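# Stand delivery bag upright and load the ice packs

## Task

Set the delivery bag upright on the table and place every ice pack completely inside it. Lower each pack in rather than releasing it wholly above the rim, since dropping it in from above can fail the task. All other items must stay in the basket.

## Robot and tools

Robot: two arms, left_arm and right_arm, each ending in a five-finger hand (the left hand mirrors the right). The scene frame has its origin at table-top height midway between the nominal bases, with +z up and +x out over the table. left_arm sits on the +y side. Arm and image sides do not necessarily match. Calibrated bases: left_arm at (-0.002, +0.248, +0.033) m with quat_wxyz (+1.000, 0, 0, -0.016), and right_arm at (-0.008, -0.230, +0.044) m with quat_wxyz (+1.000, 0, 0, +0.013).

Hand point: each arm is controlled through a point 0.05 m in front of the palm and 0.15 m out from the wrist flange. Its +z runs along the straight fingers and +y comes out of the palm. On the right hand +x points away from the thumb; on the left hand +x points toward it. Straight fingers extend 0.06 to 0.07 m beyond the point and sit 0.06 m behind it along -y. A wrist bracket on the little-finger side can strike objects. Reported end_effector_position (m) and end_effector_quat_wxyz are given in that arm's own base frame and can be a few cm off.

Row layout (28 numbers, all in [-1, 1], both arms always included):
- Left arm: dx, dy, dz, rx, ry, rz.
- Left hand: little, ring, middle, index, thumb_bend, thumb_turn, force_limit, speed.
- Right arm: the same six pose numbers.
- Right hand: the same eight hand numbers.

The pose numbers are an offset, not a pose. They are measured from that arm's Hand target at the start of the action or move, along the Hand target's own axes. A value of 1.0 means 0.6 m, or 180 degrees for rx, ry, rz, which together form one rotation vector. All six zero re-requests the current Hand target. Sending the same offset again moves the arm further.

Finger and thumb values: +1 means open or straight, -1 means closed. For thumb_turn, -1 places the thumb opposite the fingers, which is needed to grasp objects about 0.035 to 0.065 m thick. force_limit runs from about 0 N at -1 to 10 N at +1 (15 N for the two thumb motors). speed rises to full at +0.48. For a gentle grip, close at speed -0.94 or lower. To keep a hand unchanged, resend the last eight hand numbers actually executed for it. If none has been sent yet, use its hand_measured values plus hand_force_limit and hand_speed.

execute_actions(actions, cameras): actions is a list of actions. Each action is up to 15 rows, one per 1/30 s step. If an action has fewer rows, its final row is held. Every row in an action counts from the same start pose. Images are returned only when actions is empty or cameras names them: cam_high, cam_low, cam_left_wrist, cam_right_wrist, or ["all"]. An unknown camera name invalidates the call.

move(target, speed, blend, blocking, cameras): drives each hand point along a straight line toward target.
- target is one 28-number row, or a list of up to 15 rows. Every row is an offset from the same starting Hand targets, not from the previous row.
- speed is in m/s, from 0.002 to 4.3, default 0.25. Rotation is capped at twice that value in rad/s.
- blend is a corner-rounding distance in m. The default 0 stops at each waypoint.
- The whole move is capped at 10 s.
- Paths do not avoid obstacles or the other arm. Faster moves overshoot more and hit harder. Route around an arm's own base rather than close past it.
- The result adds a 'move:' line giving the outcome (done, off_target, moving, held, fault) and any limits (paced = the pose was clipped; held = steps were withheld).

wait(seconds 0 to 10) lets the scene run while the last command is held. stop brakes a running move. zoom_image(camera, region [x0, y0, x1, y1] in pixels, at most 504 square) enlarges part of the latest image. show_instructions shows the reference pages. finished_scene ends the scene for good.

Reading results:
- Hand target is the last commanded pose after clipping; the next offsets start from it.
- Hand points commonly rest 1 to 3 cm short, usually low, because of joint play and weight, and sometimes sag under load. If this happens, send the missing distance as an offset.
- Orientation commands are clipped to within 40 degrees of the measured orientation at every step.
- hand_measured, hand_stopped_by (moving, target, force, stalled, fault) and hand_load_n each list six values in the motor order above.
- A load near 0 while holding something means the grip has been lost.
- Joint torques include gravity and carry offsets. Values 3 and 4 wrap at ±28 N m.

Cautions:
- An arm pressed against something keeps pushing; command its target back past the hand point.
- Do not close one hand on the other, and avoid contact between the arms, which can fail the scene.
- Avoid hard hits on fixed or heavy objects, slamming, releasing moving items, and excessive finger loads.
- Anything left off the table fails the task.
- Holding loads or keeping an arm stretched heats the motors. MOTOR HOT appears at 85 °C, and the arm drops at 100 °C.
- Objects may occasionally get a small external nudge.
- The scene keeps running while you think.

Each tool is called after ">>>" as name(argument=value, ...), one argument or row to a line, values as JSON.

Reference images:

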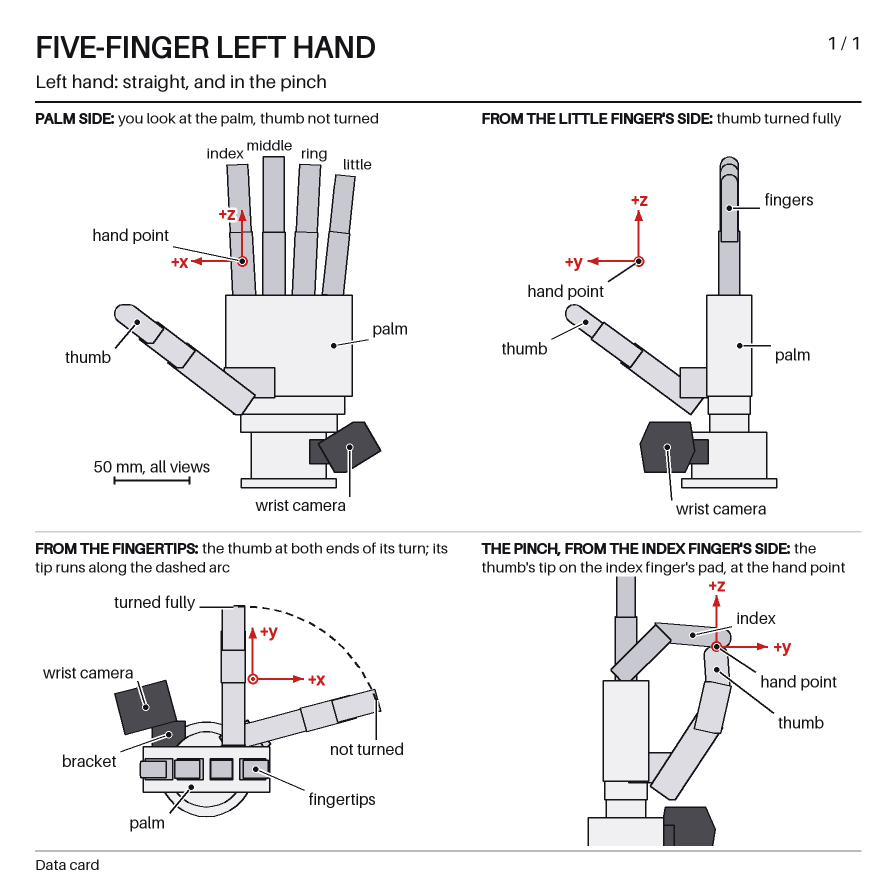

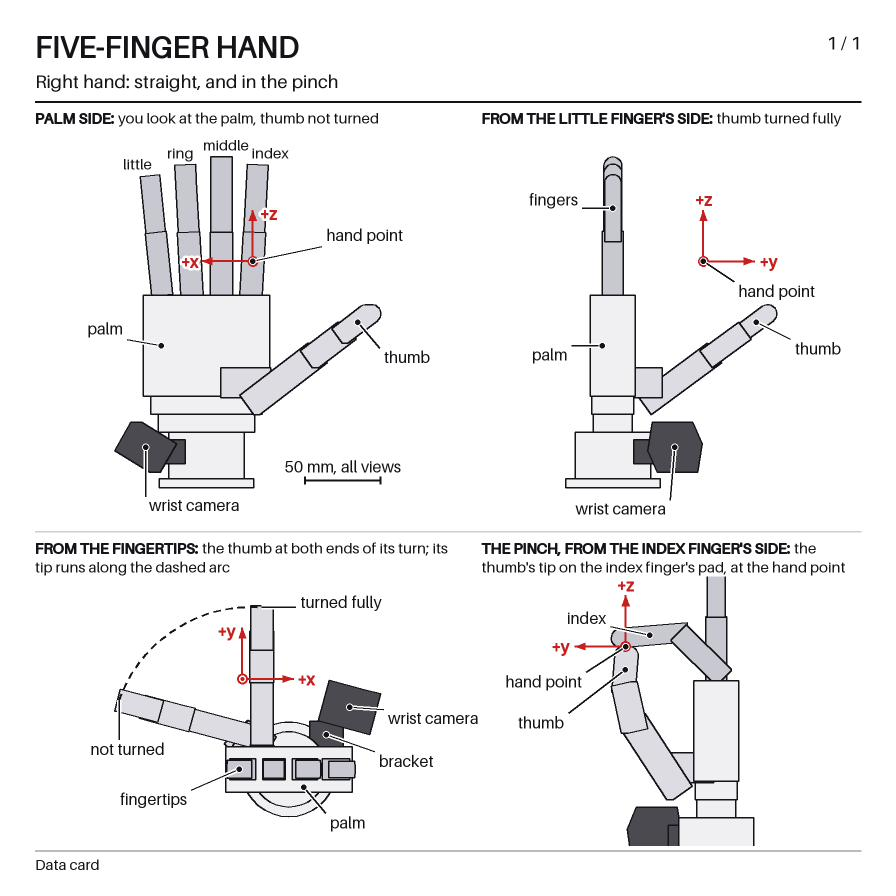

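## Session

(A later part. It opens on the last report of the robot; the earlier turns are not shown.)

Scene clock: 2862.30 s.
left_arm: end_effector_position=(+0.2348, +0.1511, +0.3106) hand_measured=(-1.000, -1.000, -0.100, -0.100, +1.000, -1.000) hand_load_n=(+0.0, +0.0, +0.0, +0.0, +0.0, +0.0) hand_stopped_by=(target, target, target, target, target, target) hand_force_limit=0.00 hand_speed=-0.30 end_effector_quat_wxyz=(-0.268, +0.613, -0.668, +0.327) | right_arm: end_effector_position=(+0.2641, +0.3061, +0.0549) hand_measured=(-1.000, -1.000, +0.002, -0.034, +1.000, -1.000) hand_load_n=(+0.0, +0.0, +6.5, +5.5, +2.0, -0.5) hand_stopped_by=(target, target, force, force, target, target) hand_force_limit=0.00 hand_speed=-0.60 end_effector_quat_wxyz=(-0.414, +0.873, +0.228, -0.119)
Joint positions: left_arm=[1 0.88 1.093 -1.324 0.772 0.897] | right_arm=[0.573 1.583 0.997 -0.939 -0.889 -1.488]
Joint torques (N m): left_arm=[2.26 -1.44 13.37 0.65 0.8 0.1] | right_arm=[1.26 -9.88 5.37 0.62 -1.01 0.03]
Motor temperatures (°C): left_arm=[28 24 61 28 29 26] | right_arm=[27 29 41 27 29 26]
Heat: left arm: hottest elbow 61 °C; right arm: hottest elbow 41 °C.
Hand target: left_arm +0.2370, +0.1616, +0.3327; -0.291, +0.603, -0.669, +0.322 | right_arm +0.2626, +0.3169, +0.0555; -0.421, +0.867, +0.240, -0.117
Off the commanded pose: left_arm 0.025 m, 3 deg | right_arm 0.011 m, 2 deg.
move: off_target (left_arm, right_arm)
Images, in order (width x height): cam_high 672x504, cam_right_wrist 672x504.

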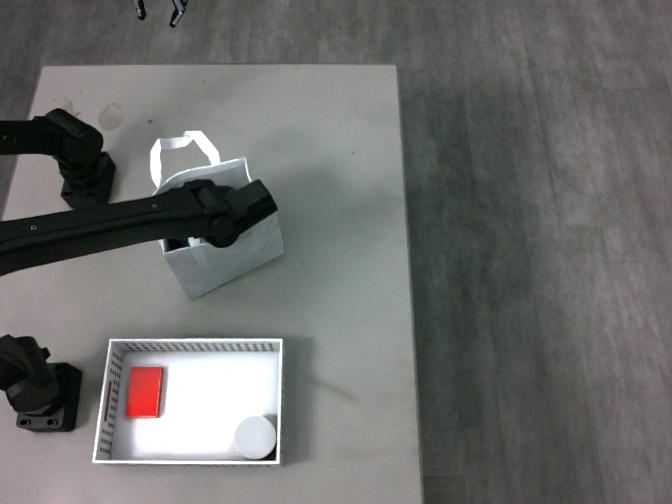

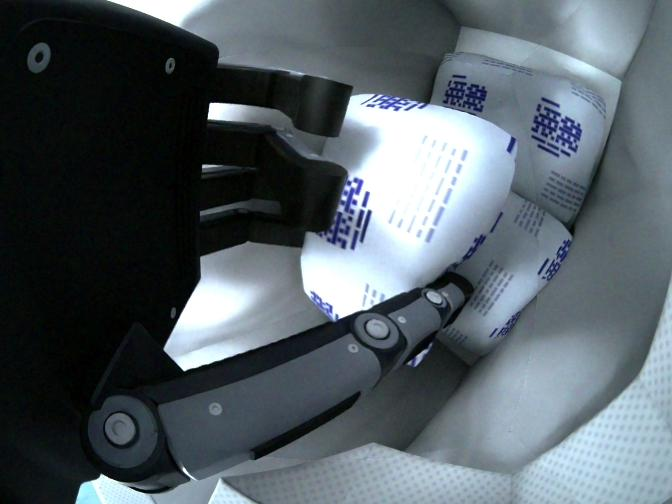

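Release.

>>> execute_actions(
  actions=[
    [[0,0,0,0,0,0,-1,-1,-0.1,-0.1,1,-1,0,-0.3,0,0,0,0,0,0,-1,-1,0.35,0.35,1,-1,0,-0.3]],
  ],
)

>>> wait(
  seconds=0.3,
  cameras=["cam_high","cam_right_wrist"],
)

Scene clock: 2866.03 s.
left_arm: end_effector_position=(+0.2348, +0.1511, +0.3106) hand_measured=(-1.000, -1.000, -0.100, -0.100, +1.000, -1.000) hand_load_n=(+0.0, +0.0, +0.0, +0.0, +0.0, +0.0) hand_stopped_by=(target, target, target, target, target, target) hand_force_limit=0.00 hand_speed=-0.30 end_effector_quat_wxyz=(-0.268, +0.613, -0.668, +0.327) | right_arm: end_effector_position=(+0.2643, +0.3065, +0.0550) hand_measured=(-1.000, -1.000, +0.350, +0.350, +1.000, -1.000) hand_load_n=(+0.0, +0.0, +0.0, -0.5, +0.0, +0.0) hand_stopped_by=(target, target, target, target, target, target) hand_force_limit=0.00 hand_speed=-0.30 end_effector_quat_wxyz=(-0.414, +0.873, +0.229, -0.118)
Joint positions: left_arm=[1 0.88 1.093 -1.324 0.772 0.897] | right_arm=[0.573 1.583 0.997 -0.938 -0.89 -1.488]
Joint torques (N m): left_arm=[1.26 -1.44 13.34 0.55 0.86 0.11] | right_arm=[1.26 -9.88 5.35 0.55 -0.95 0.03]
Motor temperatures (°C): left_arm=[28 24 61 28 29 26] | right_arm=[27 29 41 27 29 26]
Heat: left arm: hottest elbow 61 °C; right arm: hottest elbow 41 °C.
Hand target: left_arm +0.2370, +0.1616, +0.3327; -0.291, +0.603, -0.669, +0.322 | right_arm +0.2626, +0.3169, +0.0555; -0.421, +0.867, +0.240, -0.117
Off the commanded pose: left_arm 0.025 m, 3 deg | right_arm 0.010 m, 2 deg.

Scene clock: 2866.33 s.
left_arm: end_effector_position=(+0.2348, +0.1511, +0.3106) hand_measured=(-1.000, -1.000, -0.100, -0.100, +1.000, -1.000) hand_load_n=(+0.0, +0.0, +0.0, +0.0, +0.0, +0.0) hand_stopped_by=(target, target, target, target, target, target) hand_force_limit=0.00 hand_speed=-0.30 end_effector_quat_wxyz=(-0.268, +0.613, -0.668, +0.327) | right_arm: end_effector_position=(+0.2643, +0.3065, +0.0550) hand_measured=(-1.000, -1.000, +0.350, +0.350, +1.000, -1.000) hand_load_n=(+0.0, +0.0, +0.0, -0.5, +0.0, +0.0) hand_stopped_by=(target, target, target, target, target, target) hand_force_limit=0.00 hand_speed=-0.30 end_effector_quat_wxyz=(-0.414, +0.873, +0.229, -0.118)
Joint positions: left_arm=[1 0.88 1.093 -1.324 0.772 0.897] | right_arm=[0.573 1.583 0.997 -0.938 -0.89 -1.488]
Joint torques (N m): left_arm=[0.85 -2.02 13.44 0.81 0.88 0.13] | right_arm=[1.26 -9.82 5.38 0.59 -0.95 0.03]
Motor temperatures (°C): left_arm=[28 24 61 28 29 26] | right_arm=[27 29 41 27 29 26]
Heat: left arm: hottest elbow 61 °C; right arm: hottest elbow 41 °C.
Hand target: left_arm +0.2370, +0.1616, +0.3327; -0.291, +0.603, -0.669, +0.322 | right_arm +0.2626, +0.3169, +0.0555; -0.421, +0.867, +0.240, -0.117
Off the commanded pose: left_arm 0.025 m, 3 deg | right_arm 0.010 m, 2 deg.
wait: 0.30 s; at rest by 0.17 s
Images, in order (width x height): cam_high 672x504, cam_right_wrist 672x504.

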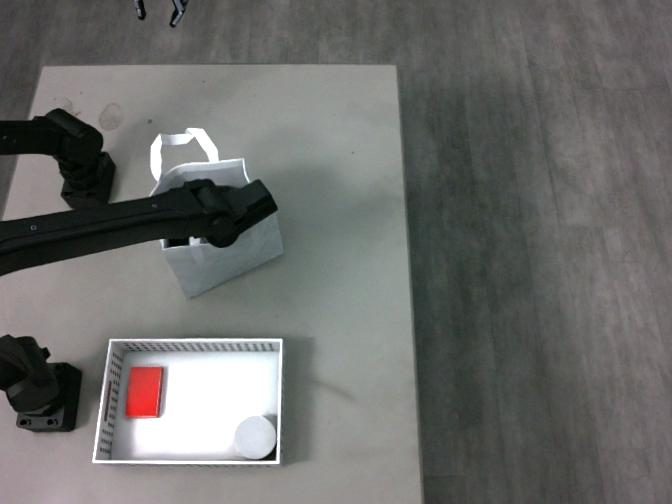

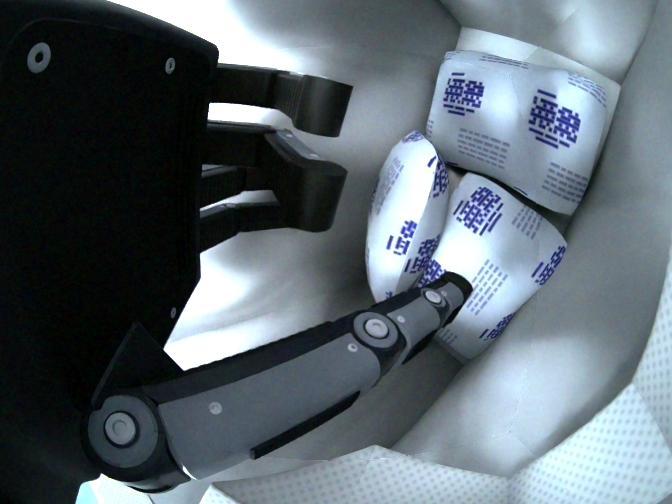

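>>> move(
  target=[
    [0,0,0,0,0,0,-1,-1,-0.1,-0.1,1,-1,0,-0.3,0,0,0,0,0,0,-1,-1,-0.1,-0.1,1,-1,0,-0.3],
    [0,0,0,0,0,0,-1,-1,-0.1,-0.1,1,-1,0,-0.3,0,-0.2355,-0.186,0,0,0,-1,-1,-0.1,-0.1,1,-1,0,-0.3],
  ],
  speed=0.12,
  cameras=["cam_high","cam_right_wrist"],
)

Scene clock: 2877.53 s.
left_arm: end_effector_position=(+0.2348, +0.1511, +0.3106) hand_measured=(-1.000, -1.000, -0.100, -0.100, +1.000, -1.000) hand_load_n=(+0.0, +0.0, +0.0, +0.0, +0.0, +0.0) hand_stopped_by=(target, target, target, target, target, target) hand_force_limit=0.00 hand_speed=-0.30 end_effector_quat_wxyz=(-0.268, +0.613, -0.668, +0.327) | right_arm: end_effector_position=(+0.2571, +0.3034, +0.2078) hand_measured=(-1.000, -1.000, -0.100, -0.100, +1.000, -1.000) hand_load_n=(+0.0, +0.0, +0.0, +0.0, +0.0, +0.0) hand_stopped_by=(target, target, target, target, target, target) hand_force_limit=0.00 hand_speed=-0.30 end_effector_quat_wxyz=(-0.408, +0.876, +0.215, -0.142)
Joint positions: left_arm=[1 0.88 1.093 -1.324 0.772 0.897] | right_arm=[0.574 1.445 1.269 -1.398 -0.893 -1.48]
Joint torques (N m): left_arm=[0.79 -2.43 13.31 0.62 0.93 0.14] | right_arm=[1.03 -11.16 9.72 -0.43 -0.87 0.03]
Motor temperatures (°C): left_arm=[28 24 61 28 29 26] | right_arm=[27 29 40 27 29 26]
Heat: left arm: hottest elbow 61 °C; right arm: hottest elbow 40 °C.
Hand target: left_arm +0.2370, +0.1616, +0.3327; -0.291, +0.603, -0.669, +0.322 | right_arm +0.2630, +0.3168, +0.2355; -0.421, +0.867, +0.240, -0.117
Off the commanded pose: left_arm 0.025 m, 3 deg | right_arm 0.031 m, 4 deg.
move: off_target (left_arm, right_arm)
Images, in order (width x height): cam_high 672x504, cam_right_wrist 672x504.

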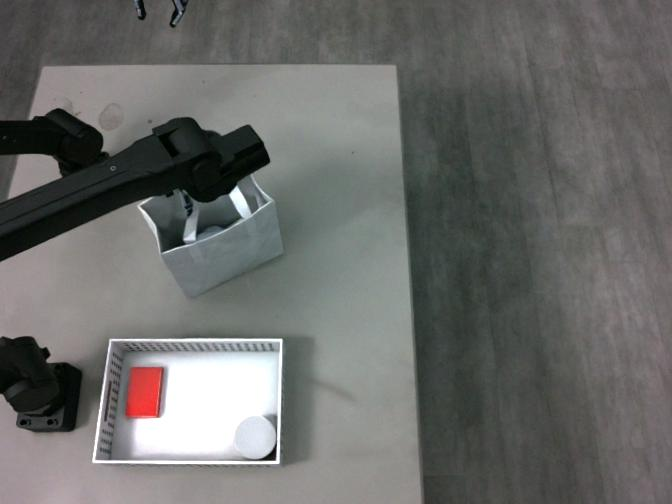

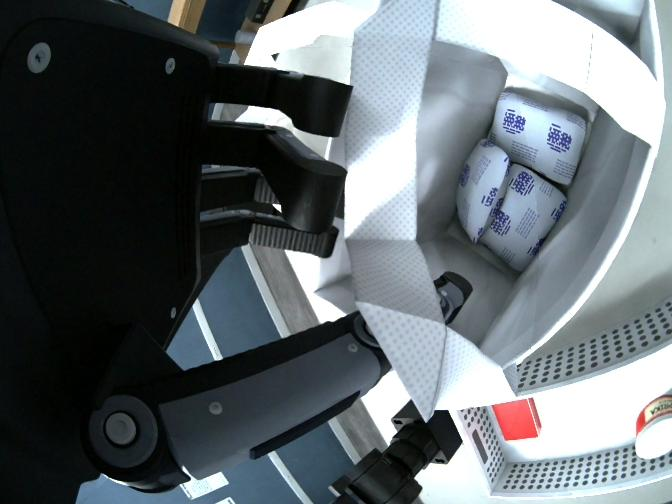

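>>> move(
  target=[0,0,0,0,0,0,-1,-1,-0.1,-0.1,1,-1,0,-0.3,0,-0.0654,-0.0517,0,0,0,-1,-1,-0.1,-0.1,1,-1,0,-0.3],
  speed=0.08,
  cameras=["cam_high","cam_right_wrist"],
)

>>> zoom_image(
  camera="cam_high",
  region=[110, 60, 310, 310],
)

Scene clock: 2894.83 s.
left_arm: end_effector_position=(+0.2348, +0.1511, +0.3106) hand_measured=(-1.000, -1.000, -0.100, -0.100, +1.000, -1.000) hand_load_n=(+0.0, +0.0, +0.0, +0.0, +0.0, +0.0) hand_stopped_by=(target, target, target, target, target, target) hand_force_limit=0.00 hand_speed=-0.30 end_effector_quat_wxyz=(-0.268, +0.613, -0.668, +0.327) | right_arm: end_effector_position=(+0.2602, +0.3054, +0.2563) hand_measured=(-1.000, -1.000, -0.100, -0.100, +1.000, -1.000) hand_load_n=(+0.0, +0.0, +0.0, +0.0, +0.0, +0.0) hand_stopped_by=(target, target, target, target, target, target) hand_force_limit=0.00 hand_speed=-0.30 end_effector_quat_wxyz=(-0.407, +0.876, +0.214, -0.144)
Joint positions: left_arm=[1 0.88 1.093 -1.324 0.772 0.897] | right_arm=[0.574 1.443 1.394 -1.53 -0.893 -1.48]
Joint torques (N m): left_arm=[1.79 -1.26 13.42 0.58 0.94 0.19] | right_arm=[1.03 -11.4 9.81 -0.47 -0.87 0.02]
Motor temperatures (°C): left_arm=[28 24 62 28 30 26] | right_arm=[27 29 43 27 29 26]
Heat: left arm: hottest elbow 62 °C; right arm: hottest elbow 43 °C.
Hand target: left_arm +0.2370, +0.1616, +0.3327; -0.291, +0.603, -0.669, +0.322 | right_arm +0.2632, +0.3168, +0.2855; -0.421, +0.867, +0.240, -0.117
Off the commanded pose: left_arm 0.025 m, 3 deg | right_arm 0.032 m, 5 deg.
move: off_target (left_arm, right_arm)
Images, in order (width x height): cam_high 672x504, cam_right_wrist 672x504.

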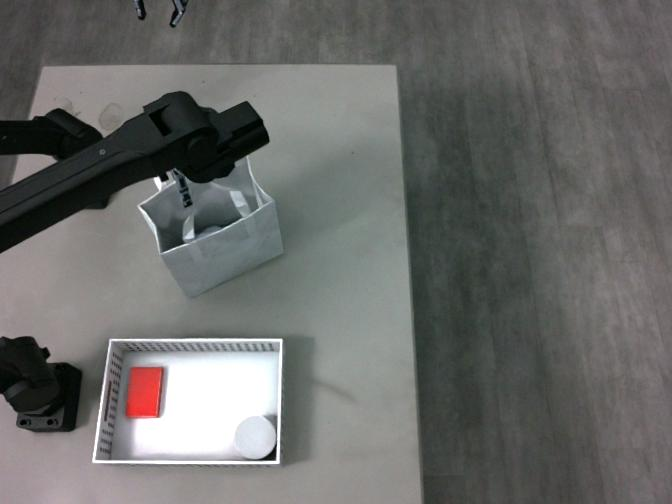

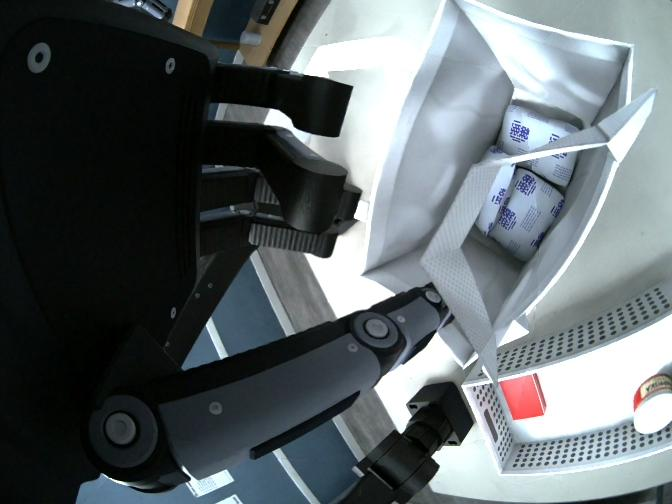

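Scaled by 2.016.

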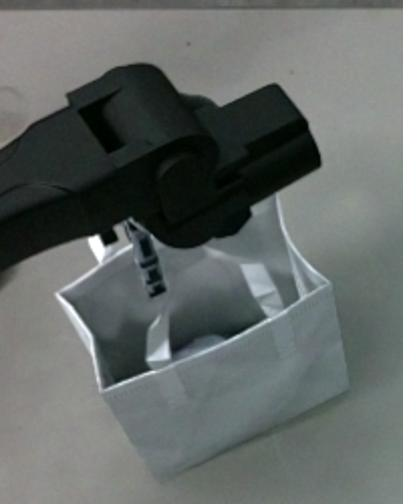

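>>> move(
  target=[0,0,0,0,0,0,-1,-1,-0.1,-0.1,1,-1,0,-0.3,0,-0.1178,-0.093,0,0,0,-1,-1,-0.1,-0.1,1,-1,0,-0.3],
  speed=0.1,
  cameras=["cam_high","cam_right_wrist"],
)

Scene clock: 2900.37 s.
left_arm: end_effector_position=(+0.2348, +0.1511, +0.3106) hand_measured=(-1.000, -1.000, -0.100, -0.100, +1.000, -1.000) hand_load_n=(+0.0, +0.0, +0.5, +0.0, +0.0, +0.0) hand_stopped_by=(target, target, target, target, target, target) hand_force_limit=0.00 hand_speed=-0.30 end_effector_quat_wxyz=(-0.268, +0.613, -0.668, +0.327) | right_arm: end_effector_position=(+0.2667, +0.3108, +0.3445) hand_measured=(-1.000, -1.000, -0.100, -0.100, +1.000, -1.000) hand_load_n=(+0.0, +0.0, +0.0, +0.0, +0.0, +0.0) hand_stopped_by=(target, target, target, target, target, target) hand_force_limit=0.00 hand_speed=-0.30 end_effector_quat_wxyz=(-0.415, +0.877, +0.210, -0.123)
Joint positions: left_arm=[1 0.88 1.093 -1.324 0.772 0.897] | right_arm=[0.574 1.443 1.629 -1.694 -0.893 -1.437]
Joint torques (N m): left_arm=[1.96 -2.02 13.29 0.66 0.89 0.13] | right_arm=[0.97 -11.52 9.81 -0.36 -0.67 0.17]
Motor temperatures (°C): left_arm=[28 24 62 28 30 26] | right_arm=[27 29 43 27 29 26]
Heat: left arm: hottest elbow 62 °C; right arm: hottest elbow 43 °C.
Hand target: left_arm +0.2370, +0.1616, +0.3327; -0.291, +0.603, -0.669, +0.322 | right_arm +0.2633, +0.3168, +0.3756; -0.421, +0.867, +0.240, -0.117
Off the commanded pose: left_arm 0.025 m, 3 deg | right_arm 0.032 m, 4 deg.
joint sent to its limit (right arm) — joint 4 (wrist pitch), lower limit. The joint targets are off in position and orientation.
move: off_target (left_arm, right_arm)
Images, in order (width x height): cam_high 672x504, cam_right_wrist 672x504.

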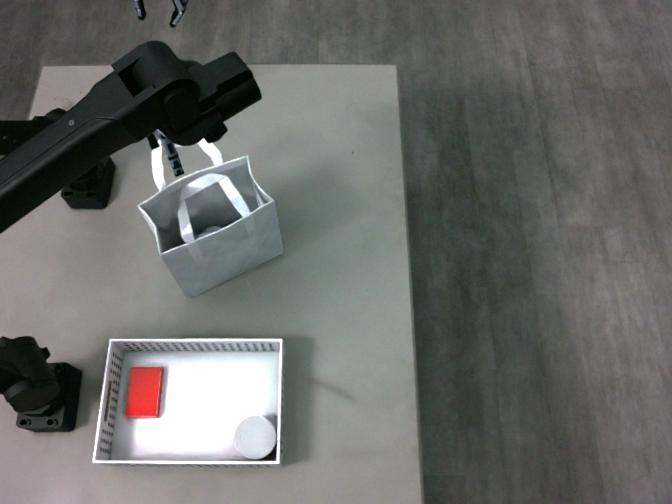

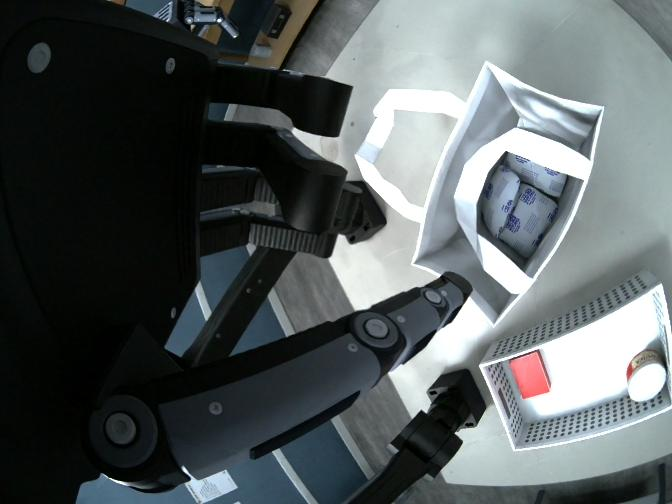

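>>> move(
  target=[0,0,0,0,0,0,-1,-1,-0.1,-0.1,1,-1,0,-0.3,-0.2477,0.1902,-0.3215,0,0.2399,0.1894,-1,-1,-0.1,-0.1,1,-1,0,-0.3],
  speed=0.2,
  cameras=["cam_high","cam_low","cam_right_wrist"],
)

>>> zoom_image(
  camera="cam_high",
  region=[110, 120, 310, 320],
)

Scene clock: 2912.03 s.
left_arm: end_effector_position=(+0.2348, +0.1511, +0.3106) hand_measured=(-1.000, -1.000, -0.100, -0.100, +1.000, -1.000) hand_load_n=(+0.0, +0.0, +0.0, +0.0, +0.0, +0.0) hand_stopped_by=(target, target, target, target, target, target) hand_force_limit=0.00 hand_speed=-0.30 end_effector_quat_wxyz=(-0.268, +0.613, -0.668, +0.327) | right_arm: end_effector_position=(+0.2564, +0.0520, +0.4012) hand_measured=(-1.000, -1.000, -0.100, -0.100, +1.000, -1.000) hand_load_n=(+0.0, +0.0, +0.0, +0.0, +0.0, +0.0) hand_stopped_by=(target, target, target, target, target, target) hand_force_limit=0.00 hand_speed=-0.30 end_effector_quat_wxyz=(-0.417, +0.877, -0.203, +0.124)
Joint positions: left_arm=[1 0.88 1.093 -1.324 0.772 0.897] | right_arm=[-0.26 0.966 1.399 -1.694 -0.86 -1.235]
Joint torques (N m): left_arm=[2.2 -2.67 13.27 0.95 0.88 0.14] | right_arm=[-1.14 -4.48 5.71 0.02 -0.45 0.15]
Motor temperatures (°C): left_arm=[28 24 62 28 30 26] | right_arm=[27 29 44 27 29 26]
Heat: left arm: hottest elbow 62 °C; right arm: hottest elbow 44 °C.
Hand target: left_arm +0.2370, +0.1616, +0.3327; -0.291, +0.603, -0.669, +0.322 | right_arm +0.2501, +0.0499, +0.4056; -0.426, +0.880, -0.188, +0.090
Off the commanded pose: left_arm 0.025 m, 3 deg | right_arm 0.008 m, 4 deg.
joint sent to its limit (right arm) — joint 4 (wrist pitch), lower limit. The joint targets are off in position and orientation.
move: off_target (left_arm, right_arm)
Images, in order (width x height): cam_high 672x504, cam_low 672x504, cam_right_wrist 672x504.

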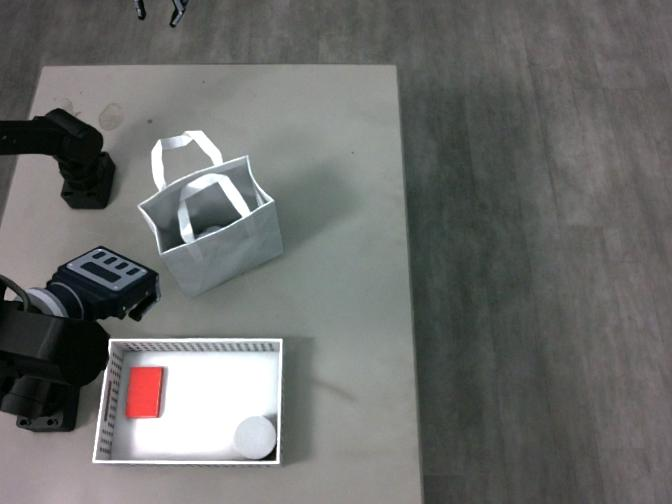

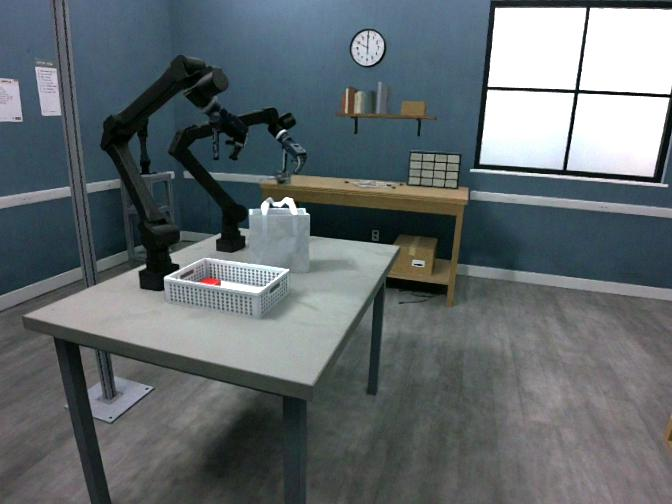

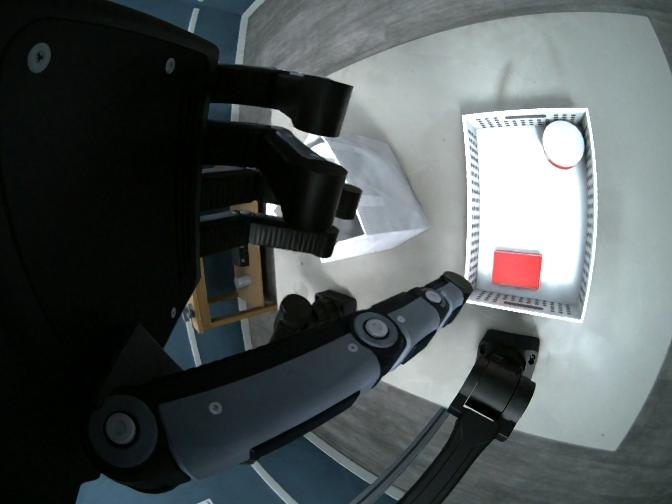

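Scaled by 2.520.

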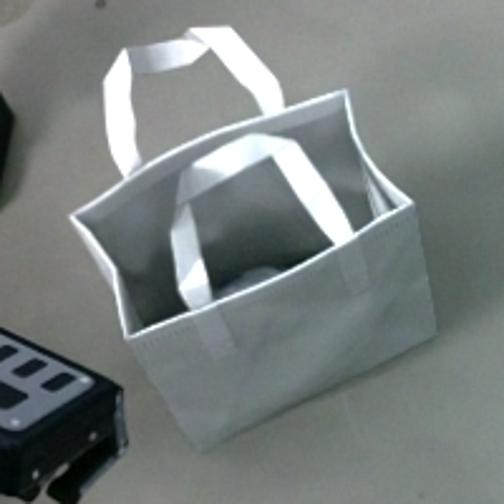

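>>> finished_scene(
)

The scene is finished: the task was done.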